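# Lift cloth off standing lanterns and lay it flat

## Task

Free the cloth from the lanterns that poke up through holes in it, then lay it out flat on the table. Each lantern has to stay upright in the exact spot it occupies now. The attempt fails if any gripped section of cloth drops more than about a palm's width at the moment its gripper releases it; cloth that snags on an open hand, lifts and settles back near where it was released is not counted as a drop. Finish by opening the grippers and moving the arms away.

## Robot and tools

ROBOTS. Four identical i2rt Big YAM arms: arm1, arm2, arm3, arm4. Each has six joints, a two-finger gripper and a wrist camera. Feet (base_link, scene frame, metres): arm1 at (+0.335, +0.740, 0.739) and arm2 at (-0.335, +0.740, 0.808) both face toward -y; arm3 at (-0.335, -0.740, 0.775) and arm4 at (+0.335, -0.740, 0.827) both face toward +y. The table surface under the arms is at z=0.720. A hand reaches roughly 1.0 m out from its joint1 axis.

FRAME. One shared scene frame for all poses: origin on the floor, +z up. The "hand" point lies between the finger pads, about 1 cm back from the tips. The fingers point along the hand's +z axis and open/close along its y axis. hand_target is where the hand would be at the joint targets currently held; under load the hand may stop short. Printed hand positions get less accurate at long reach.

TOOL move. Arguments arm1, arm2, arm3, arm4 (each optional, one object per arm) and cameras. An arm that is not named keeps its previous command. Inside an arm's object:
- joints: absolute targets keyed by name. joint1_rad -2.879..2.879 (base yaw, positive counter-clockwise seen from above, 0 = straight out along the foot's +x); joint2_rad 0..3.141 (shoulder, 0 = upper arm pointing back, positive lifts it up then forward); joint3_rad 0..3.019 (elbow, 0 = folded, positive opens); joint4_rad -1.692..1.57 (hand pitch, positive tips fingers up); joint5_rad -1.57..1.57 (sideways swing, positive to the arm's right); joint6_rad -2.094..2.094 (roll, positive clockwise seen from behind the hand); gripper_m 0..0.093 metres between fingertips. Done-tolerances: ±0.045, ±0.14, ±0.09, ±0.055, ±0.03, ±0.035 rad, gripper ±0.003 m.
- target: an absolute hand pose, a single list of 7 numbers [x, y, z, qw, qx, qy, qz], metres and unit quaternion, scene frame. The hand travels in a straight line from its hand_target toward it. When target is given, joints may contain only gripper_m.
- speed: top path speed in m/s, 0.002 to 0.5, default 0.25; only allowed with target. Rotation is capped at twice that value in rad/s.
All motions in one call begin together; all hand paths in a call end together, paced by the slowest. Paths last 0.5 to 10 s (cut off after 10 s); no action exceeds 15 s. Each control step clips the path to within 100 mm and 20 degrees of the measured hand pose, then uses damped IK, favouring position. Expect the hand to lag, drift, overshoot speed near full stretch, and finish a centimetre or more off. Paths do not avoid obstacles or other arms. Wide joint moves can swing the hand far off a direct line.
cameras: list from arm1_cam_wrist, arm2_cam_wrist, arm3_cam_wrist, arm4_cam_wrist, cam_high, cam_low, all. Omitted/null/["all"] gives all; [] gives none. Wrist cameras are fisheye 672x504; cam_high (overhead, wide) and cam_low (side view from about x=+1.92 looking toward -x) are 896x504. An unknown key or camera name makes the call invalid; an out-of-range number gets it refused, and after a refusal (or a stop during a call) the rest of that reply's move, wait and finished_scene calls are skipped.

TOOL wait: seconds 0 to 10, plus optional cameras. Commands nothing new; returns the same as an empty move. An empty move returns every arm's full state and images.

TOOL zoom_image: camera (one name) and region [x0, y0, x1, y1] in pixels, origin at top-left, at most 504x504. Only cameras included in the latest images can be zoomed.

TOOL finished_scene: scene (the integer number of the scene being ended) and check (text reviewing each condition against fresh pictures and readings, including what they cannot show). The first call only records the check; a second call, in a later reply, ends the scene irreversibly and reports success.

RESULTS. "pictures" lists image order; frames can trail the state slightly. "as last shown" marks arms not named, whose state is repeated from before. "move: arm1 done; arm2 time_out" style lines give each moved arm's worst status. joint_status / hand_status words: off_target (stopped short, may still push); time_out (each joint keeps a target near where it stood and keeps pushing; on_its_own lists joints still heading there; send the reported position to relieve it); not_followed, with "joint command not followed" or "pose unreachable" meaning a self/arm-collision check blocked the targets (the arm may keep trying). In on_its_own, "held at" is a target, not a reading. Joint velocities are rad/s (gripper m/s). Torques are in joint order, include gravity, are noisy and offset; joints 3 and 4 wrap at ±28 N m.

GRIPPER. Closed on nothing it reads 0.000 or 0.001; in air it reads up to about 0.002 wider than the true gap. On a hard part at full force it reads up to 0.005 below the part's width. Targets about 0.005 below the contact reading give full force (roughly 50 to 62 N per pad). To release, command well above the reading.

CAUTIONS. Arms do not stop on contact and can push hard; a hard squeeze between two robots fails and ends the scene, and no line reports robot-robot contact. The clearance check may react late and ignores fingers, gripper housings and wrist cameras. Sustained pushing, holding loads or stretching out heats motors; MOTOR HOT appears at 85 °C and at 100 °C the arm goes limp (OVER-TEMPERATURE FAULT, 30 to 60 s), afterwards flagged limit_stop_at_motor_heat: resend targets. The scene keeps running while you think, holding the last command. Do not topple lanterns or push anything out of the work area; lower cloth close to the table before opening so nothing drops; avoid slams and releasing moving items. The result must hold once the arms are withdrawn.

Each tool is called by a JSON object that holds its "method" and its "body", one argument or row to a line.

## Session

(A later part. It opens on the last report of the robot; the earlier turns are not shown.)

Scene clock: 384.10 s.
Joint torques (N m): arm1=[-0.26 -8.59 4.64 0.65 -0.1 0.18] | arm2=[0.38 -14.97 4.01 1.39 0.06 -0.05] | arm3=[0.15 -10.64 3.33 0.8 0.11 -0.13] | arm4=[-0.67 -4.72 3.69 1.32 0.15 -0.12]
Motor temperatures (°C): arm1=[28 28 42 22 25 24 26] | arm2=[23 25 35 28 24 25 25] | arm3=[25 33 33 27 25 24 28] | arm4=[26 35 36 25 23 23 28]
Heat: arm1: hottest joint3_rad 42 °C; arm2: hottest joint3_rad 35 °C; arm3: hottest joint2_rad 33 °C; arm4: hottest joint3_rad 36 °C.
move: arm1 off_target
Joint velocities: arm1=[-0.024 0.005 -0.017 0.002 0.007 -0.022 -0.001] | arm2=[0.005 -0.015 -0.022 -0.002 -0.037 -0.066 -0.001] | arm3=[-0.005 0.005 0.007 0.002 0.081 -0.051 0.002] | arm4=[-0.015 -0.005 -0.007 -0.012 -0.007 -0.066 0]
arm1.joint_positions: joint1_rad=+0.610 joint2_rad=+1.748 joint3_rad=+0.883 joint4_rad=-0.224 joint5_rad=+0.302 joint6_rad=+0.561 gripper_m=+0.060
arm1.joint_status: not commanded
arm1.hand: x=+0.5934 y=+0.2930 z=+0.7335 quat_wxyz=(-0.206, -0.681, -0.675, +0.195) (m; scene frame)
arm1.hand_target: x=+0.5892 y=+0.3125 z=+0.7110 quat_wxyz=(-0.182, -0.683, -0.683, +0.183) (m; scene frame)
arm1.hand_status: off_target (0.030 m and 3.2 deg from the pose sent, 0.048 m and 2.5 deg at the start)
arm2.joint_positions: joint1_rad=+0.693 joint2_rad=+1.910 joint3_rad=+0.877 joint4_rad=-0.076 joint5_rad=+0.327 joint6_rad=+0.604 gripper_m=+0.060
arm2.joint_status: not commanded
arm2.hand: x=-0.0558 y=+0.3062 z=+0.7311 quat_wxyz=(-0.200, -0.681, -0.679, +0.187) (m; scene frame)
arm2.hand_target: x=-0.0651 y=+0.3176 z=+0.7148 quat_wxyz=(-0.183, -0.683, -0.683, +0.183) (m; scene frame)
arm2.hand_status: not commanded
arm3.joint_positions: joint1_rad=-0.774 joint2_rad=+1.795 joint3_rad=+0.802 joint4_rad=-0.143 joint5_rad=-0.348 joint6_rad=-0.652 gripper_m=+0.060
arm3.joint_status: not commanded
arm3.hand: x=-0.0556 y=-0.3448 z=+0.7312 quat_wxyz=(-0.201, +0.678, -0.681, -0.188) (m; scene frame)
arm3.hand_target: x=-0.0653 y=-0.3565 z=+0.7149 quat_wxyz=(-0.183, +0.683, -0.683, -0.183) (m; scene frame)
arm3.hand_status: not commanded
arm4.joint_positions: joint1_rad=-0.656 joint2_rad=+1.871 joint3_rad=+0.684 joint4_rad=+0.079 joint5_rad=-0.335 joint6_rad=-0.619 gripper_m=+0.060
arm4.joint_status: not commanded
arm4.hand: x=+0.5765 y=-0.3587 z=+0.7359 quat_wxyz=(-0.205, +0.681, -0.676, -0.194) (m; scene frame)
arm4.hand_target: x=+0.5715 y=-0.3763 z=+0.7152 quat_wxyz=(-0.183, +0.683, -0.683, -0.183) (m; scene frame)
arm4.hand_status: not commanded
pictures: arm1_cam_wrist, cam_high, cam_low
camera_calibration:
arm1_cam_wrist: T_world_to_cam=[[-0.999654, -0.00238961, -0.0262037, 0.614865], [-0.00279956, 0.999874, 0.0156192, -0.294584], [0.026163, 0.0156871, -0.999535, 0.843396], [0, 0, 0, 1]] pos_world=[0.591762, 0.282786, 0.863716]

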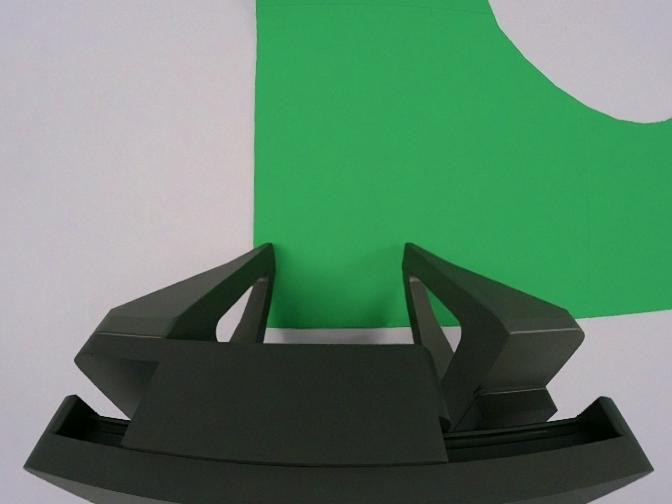

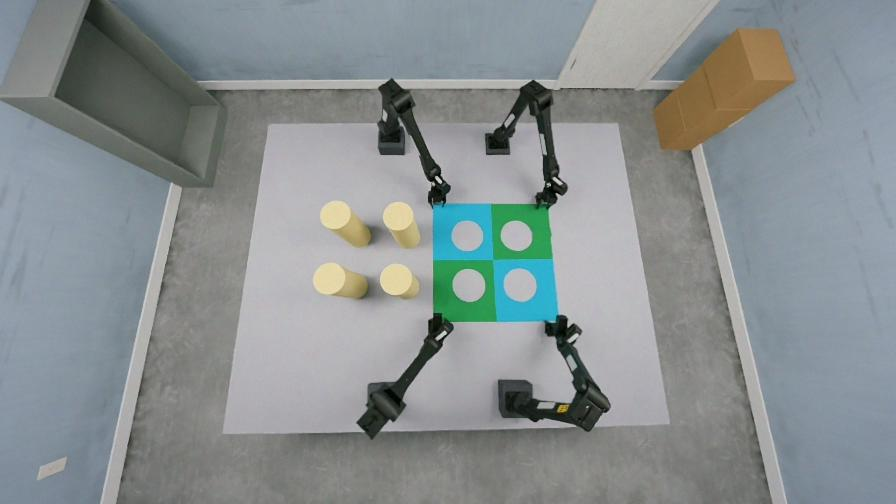

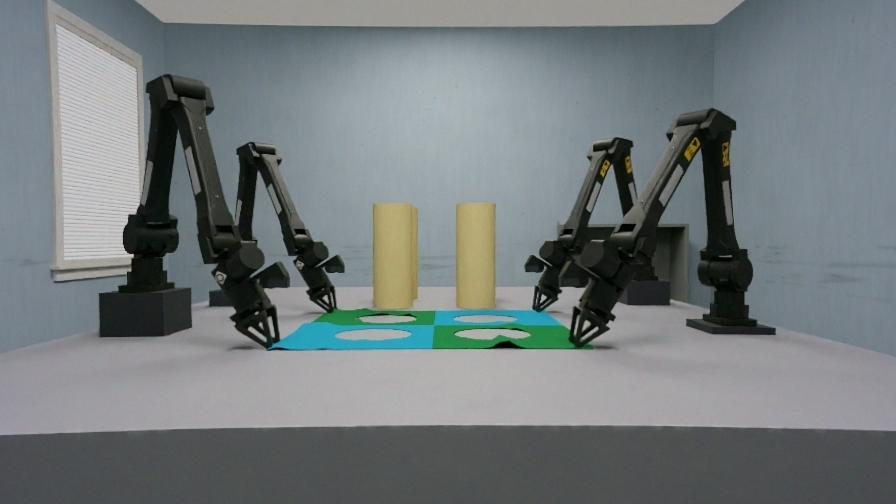

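{"method": "move", "body": {
  "arm1": {"target": [0.595, 0.328, 0.710, 0.183, 0.683, 0.683, -0.183], "speed": 0.06},
  "cameras": ["cam_high", "cam_low"]
}}

{"method": "zoom_image", "body": {
  "camera": "cam_low",
  "region": [250, 270, 610, 370]
}}

{"method": "zoom_image", "body": {
  "camera": "cam_high",
  "region": [410, 180, 590, 340]
}}

Scene clock: 387.10 s.
Joint torques (N m): arm1=[-0.15 -8.29 4.48 0.65 -0.16 0.18] | arm2=[0.62 -15.03 4 1.35 0.06 -0.06] | arm3=[0.03 -10.46 3.37 0.81 0.12 -0.12] | arm4=[-0.62 -4.78 3.69 1.33 0.15 -0.12]
Motor temperatures (°C): arm1=[28 29 41 22 25 24 26] | arm2=[23 25 34 28 24 25 25] | arm3=[25 33 32 27 25 24 28] | arm4=[26 35 36 25 23 23 27]
Heat: arm1: hottest joint3_rad 41 °C; arm2: hottest joint3_rad 34 °C; arm3: hottest joint2_rad 33 °C; arm4: hottest joint3_rad 36 °C.
move: arm1 off_target
Joint velocities: arm1=[-0.005 -0.005 -0.007 -0.007 -0.007 -0.037 0.001] | arm2=[0.005 -0.024 0.007 0.002 -0.007 -0.037 0] | arm3=[-0.005 0.005 -0.007 0.012 0.022 -0.154 0] | arm4=[-0.005 -0.015 0.002 0.007 -0.007 -0.081 0]
arm1.joint_positions: joint1_rad=+0.637 joint2_rad=+1.731 joint3_rad=+0.858 joint4_rad=-0.223 joint5_rad=+0.317 joint6_rad=+0.590 gripper_m=+0.060
arm1.joint_status: not commanded
arm1.hand: x=+0.5972 y=+0.3073 z=+0.7333 quat_wxyz=(-0.207, -0.682, -0.673, +0.196) (m; scene frame)
arm1.hand_target: x=+0.5940 y=+0.3284 z=+0.7110 quat_wxyz=(-0.183, -0.683, -0.683, +0.183) (m; scene frame)
arm1.hand_status: off_target (0.031 m and 3.3 deg from the pose sent, 0.042 m and 3.2 deg at the start)
arm2, arm3, arm4: as last shown
pictures: cam_high, cam_low

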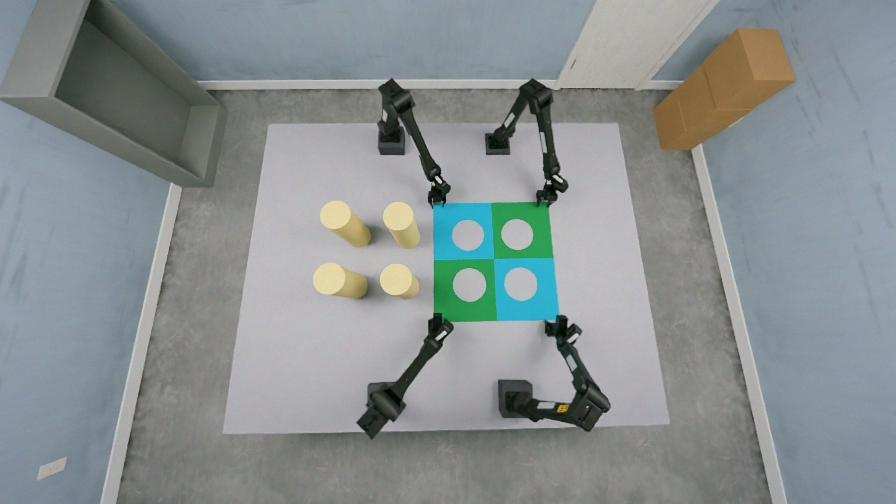

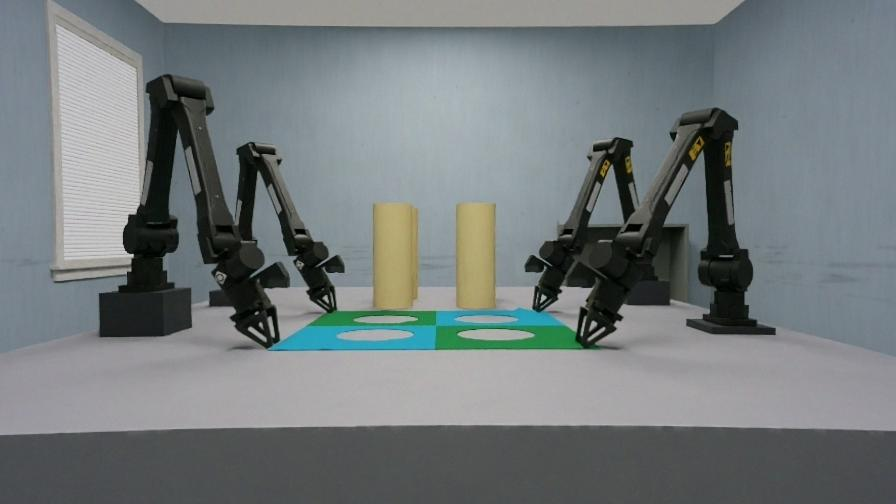

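Scaled by 1.400.

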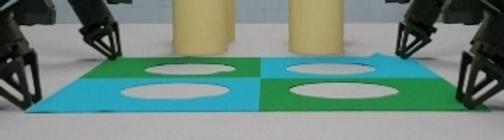

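Scaled by 2.800.

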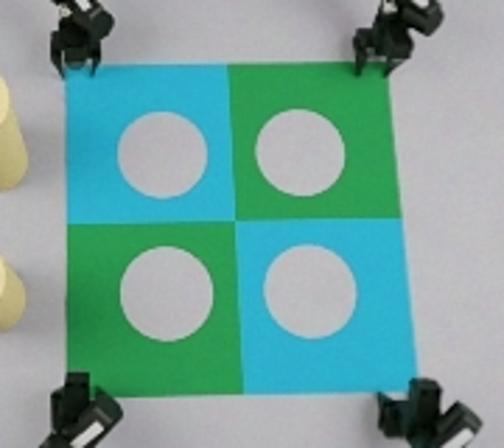

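{"method": "move", "body": {
  "arm1": {"target": [0.597, 0.313, 0.84, 0.183, 0.683, 0.683, -0.183], "speed": 0.15},
  "arm2": {"target": [-0.060, 0.308, 0.84, 0.183, 0.683, 0.683, -0.183], "speed": 0.15},
  "arm3": {"target": [-0.060, -0.347, 0.84, 0.183, -0.683, 0.683, 0.183], "speed": 0.15},
  "arm4": {"target": [0.575, -0.363, 0.84, 0.183, -0.683, 0.683, 0.183], "speed": 0.15}
}}

Scene clock: 391.33 s.
Joint torques (N m): arm1=[-1.9 -9.93 12.56 0.36 0.25 0] | arm2=[0.15 -15.74 11.37 0.5 0.11 -0.09] | arm3=[0.62 -12.16 9.05 0.2 0 -0.05] | arm4=[0.91 -5.66 10.48 0.8 -0.17 0.04]
Motor temperatures (°C): arm1=[28 29 41 22 25 24 26] | arm2=[23 25 34 28 24 25 25] | arm3=[25 34 32 27 25 24 28] | arm4=[26 35 35 25 23 23 27]
Heat: arm1: hottest joint3_rad 41 °C; arm2: hottest joint3_rad 34 °C; arm3: hottest joint2_rad 34 °C; arm4: hottest joint2_rad 35 °C.
move: arm1 off_target; arm2 off_target; arm3 off_target; arm4 off_target
Joint velocities: arm1=[-0.005 -0.005 0.007 -0.002 -0.022 0.051 0] | arm2=[-0.005 -0.005 -0.007 -0.017 0.051 0.081 0] | arm3=[-0.015 -0.005 -0.007 -0.007 0.037 -0.007 0.001] | arm4=[-0.015 -0.015 -0.012 0.007 0.051 -0.051 0.001]
arm1.joint_positions: joint1_rad=+0.640 joint2_rad=+1.537 joint3_rad=+0.944 joint4_rad=-0.598 joint5_rad=+0.299 joint6_rad=+0.592 gripper_m=+0.060
arm1.joint_status: not commanded
arm1.hand: x=+0.5884 y=+0.3278 z=+0.8200 quat_wxyz=(-0.163, -0.683, -0.688, +0.181) (m; scene frame)
arm1.hand_target: x=+0.5971 y=+0.3129 z=+0.8406 quat_wxyz=(-0.184, -0.683, -0.683, +0.183) (m; scene frame)
arm1.hand_status: off_target (0.026 m and 2.3 deg from the pose sent, 0.107 m and 3.3 deg at the start)
arm2.joint_positions: joint1_rad=+0.693 joint2_rad=+1.669 joint3_rad=+0.893 joint4_rad=-0.412 joint5_rad=+0.324 joint6_rad=+0.604 gripper_m=+0.060
arm2.joint_status: not commanded
arm2.hand: x=-0.0717 y=+0.3261 z=+0.8196 quat_wxyz=(-0.162, -0.682, -0.690, +0.182) (m; scene frame)
arm2.hand_target: x=-0.0598 y=+0.3079 z=+0.8401 quat_wxyz=(-0.183, -0.683, -0.683, +0.183) (m; scene frame)
arm2.hand_status: off_target (0.030 m and 2.5 deg from the pose sent, 0.109 m and 2.1 deg at the start)
arm3.joint_positions: joint1_rad=-0.773 joint2_rad=+1.572 joint3_rad=+0.858 joint4_rad=-0.505 joint5_rad=-0.342 joint6_rad=-0.653 gripper_m=+0.060
arm3.joint_status: not commanded
arm3.hand: x=-0.0691 y=-0.3609 z=+0.8174 quat_wxyz=(-0.162, +0.679, -0.692, -0.183) (m; scene frame)
arm3.hand_target: x=-0.0592 y=-0.3464 z=+0.8389 quat_wxyz=(-0.183, +0.683, -0.683, -0.183) (m; scene frame)
arm3.hand_status: off_target (0.028 m and 2.7 deg from the pose sent, 0.109 m and 2.2 deg at the start)
arm4.joint_positions: joint1_rad=-0.656 joint2_rad=+1.559 joint3_rad=+0.710 joint4_rad=-0.325 joint5_rad=-0.319 joint6_rad=-0.619 gripper_m=+0.060
arm4.joint_status: not commanded
arm4.hand: x=+0.5675 y=-0.3748 z=+0.8340 quat_wxyz=(-0.175, +0.681, -0.687, -0.183) (m; scene frame)
arm4.hand_target: x=+0.5743 y=-0.3638 z=+0.8415 quat_wxyz=(-0.183, +0.683, -0.683, -0.183) (m; scene frame)
arm4.hand_status: off_target (0.015 m and 1.1 deg from the pose sent, 0.104 m and 2.9 deg at the start)
pictures: arm1_cam_wrist, arm2_cam_wrist, arm3_cam_wrist, arm4_cam_wrist, cam_high, cam_low
camera_calibration:
arm1_cam_wrist: T_world_to_cam=[[-0.999833, -0.00628181, 0.0171669, 0.578], [-0.00454627, 0.995044, 0.0993288, -0.396762], [-0.0177058, 0.0992342, -0.994907, 0.924031], [0, 0, 0, 1]] pos_world=[0.59246, 0.306732, 0.948812]
arm2_cam_wrist: T_world_to_cam=[[-0.999741, -0.00217276, 0.0226696, -0.0863288], [0.00100341, 0.990269, 0.139163, -0.432737], [-0.0227514, 0.139149, -0.99001, 0.886222], [0, 0, 0, 1]] pos_world=[-0.0657094, 0.305021, 0.939546]
arm3_cam_wrist: T_world_to_cam=[[0.999352, -0.00640766, -0.0354153, 0.096412], [-0.00184578, -0.991853, 0.127371, -0.455684], [-0.0359429, -0.127223, -0.991223, 0.886911], [0, 0, 0, 1]] pos_world=[-0.0653125, -0.338519, 0.940582]
arm4_cam_wrist: T_world_to_cam=[[0.999949, 0.00103756, -0.0100417, -0.559614], [0.00223678, -0.992752, 0.120161, -0.46992], [-0.00984426, -0.120177, -0.992704, 0.909029], [0, 0, 0, 1]] pos_world=[0.569586, -0.356689, 0.953243]

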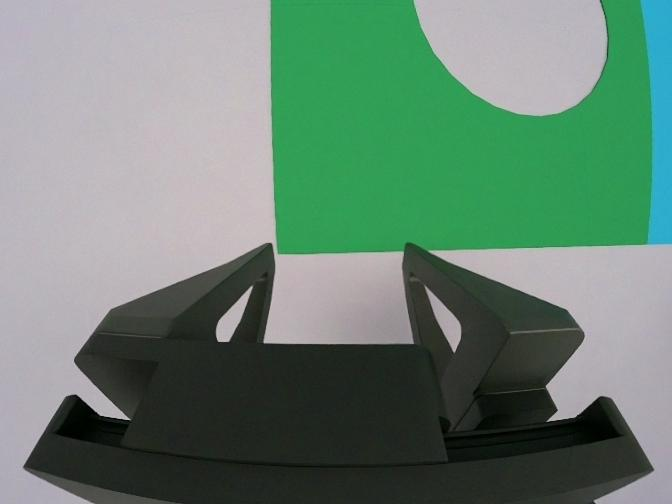

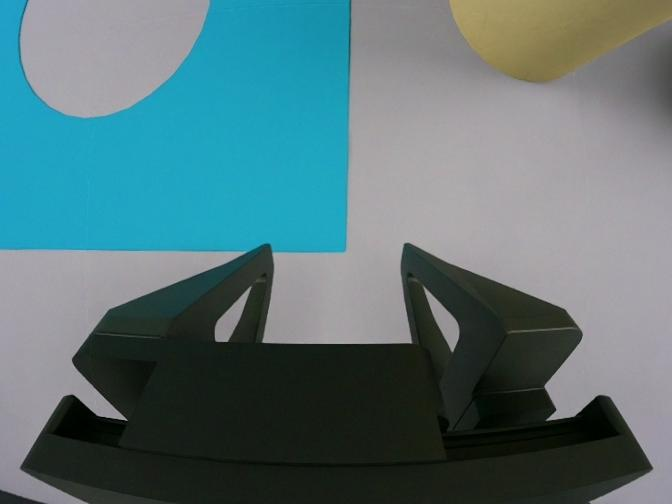

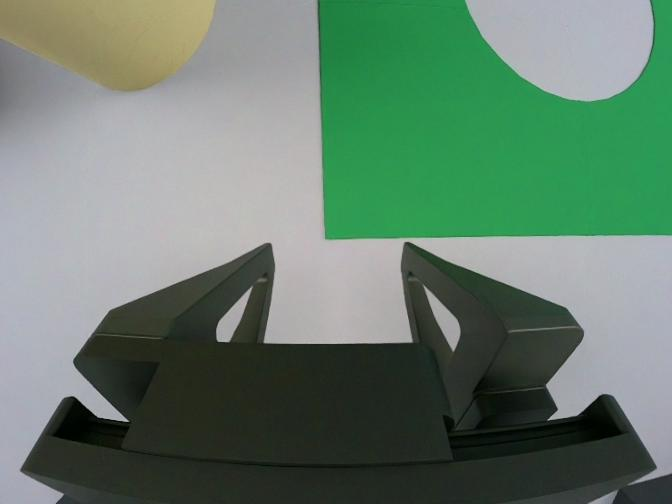

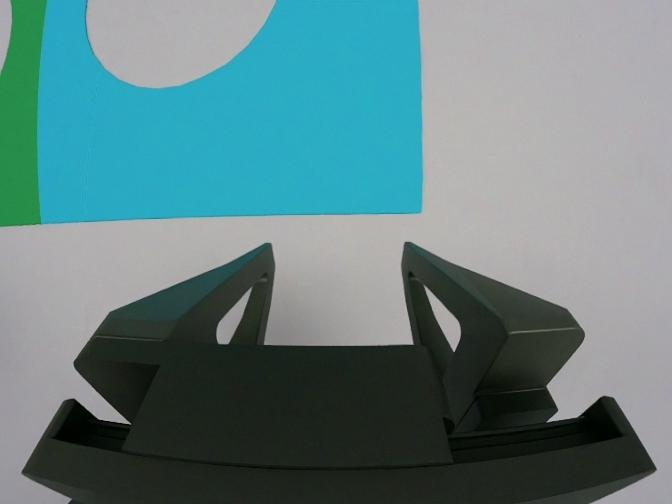

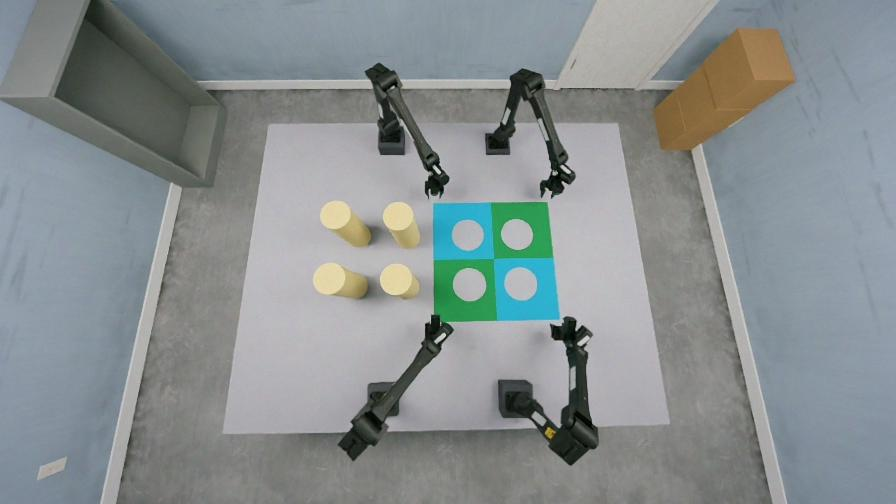

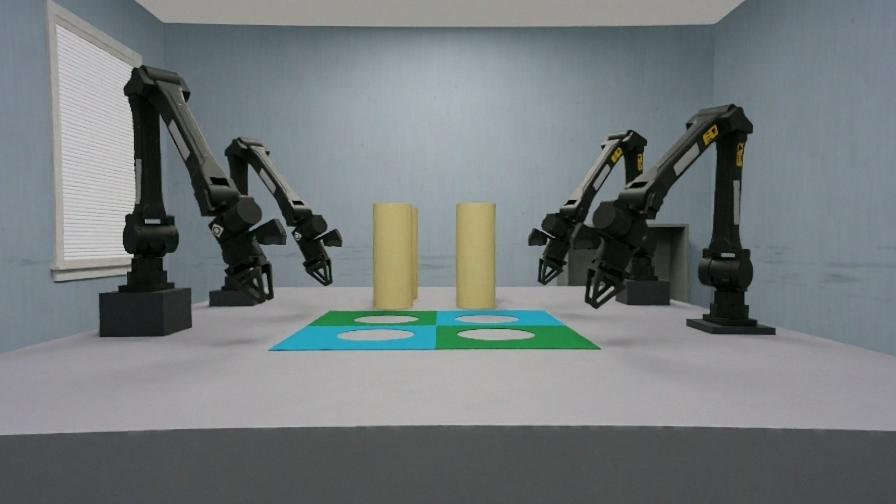

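{"method": "finished_scene", "body": {
  "scene": 1,
  "check": "cam_high and cam_low show the cloth flat, unfolded, with all four holes and corners open and no bumps, lying to the right of the lanterns. All four lanterns stand upright in their original image positions (tops at 337,215; 400,218; 333,280; 399,280 as before). All grippers are open (0.060) and about 10 cm above the table, outside the cloth edge. It cannot be seen whether a lantern has shifted by a few millimetres, but none was touched visibly. Nothing was dropped: the grippers opened while pressed on the table."
}}

This call ended nothing. Check each condition that your pictures could not show: look closer or test it, and mend what is not met. Then call finished_scene again.

{"method": "finished_scene", "body": {
  "scene": 1,
  "check": "Latest pictures: cloth flat on the table with straight edges and four open holes, no folds at any corner in the wrist views. Lanterns upright at unchanged positions in cam_high and cam_low. Grippers open, off the cloth and about 10 cm above the table. A millimetre shift of a lantern could not be seen, but the cloth left each lantern through a hole wider than it."
}}

The scene is finished: the task was done.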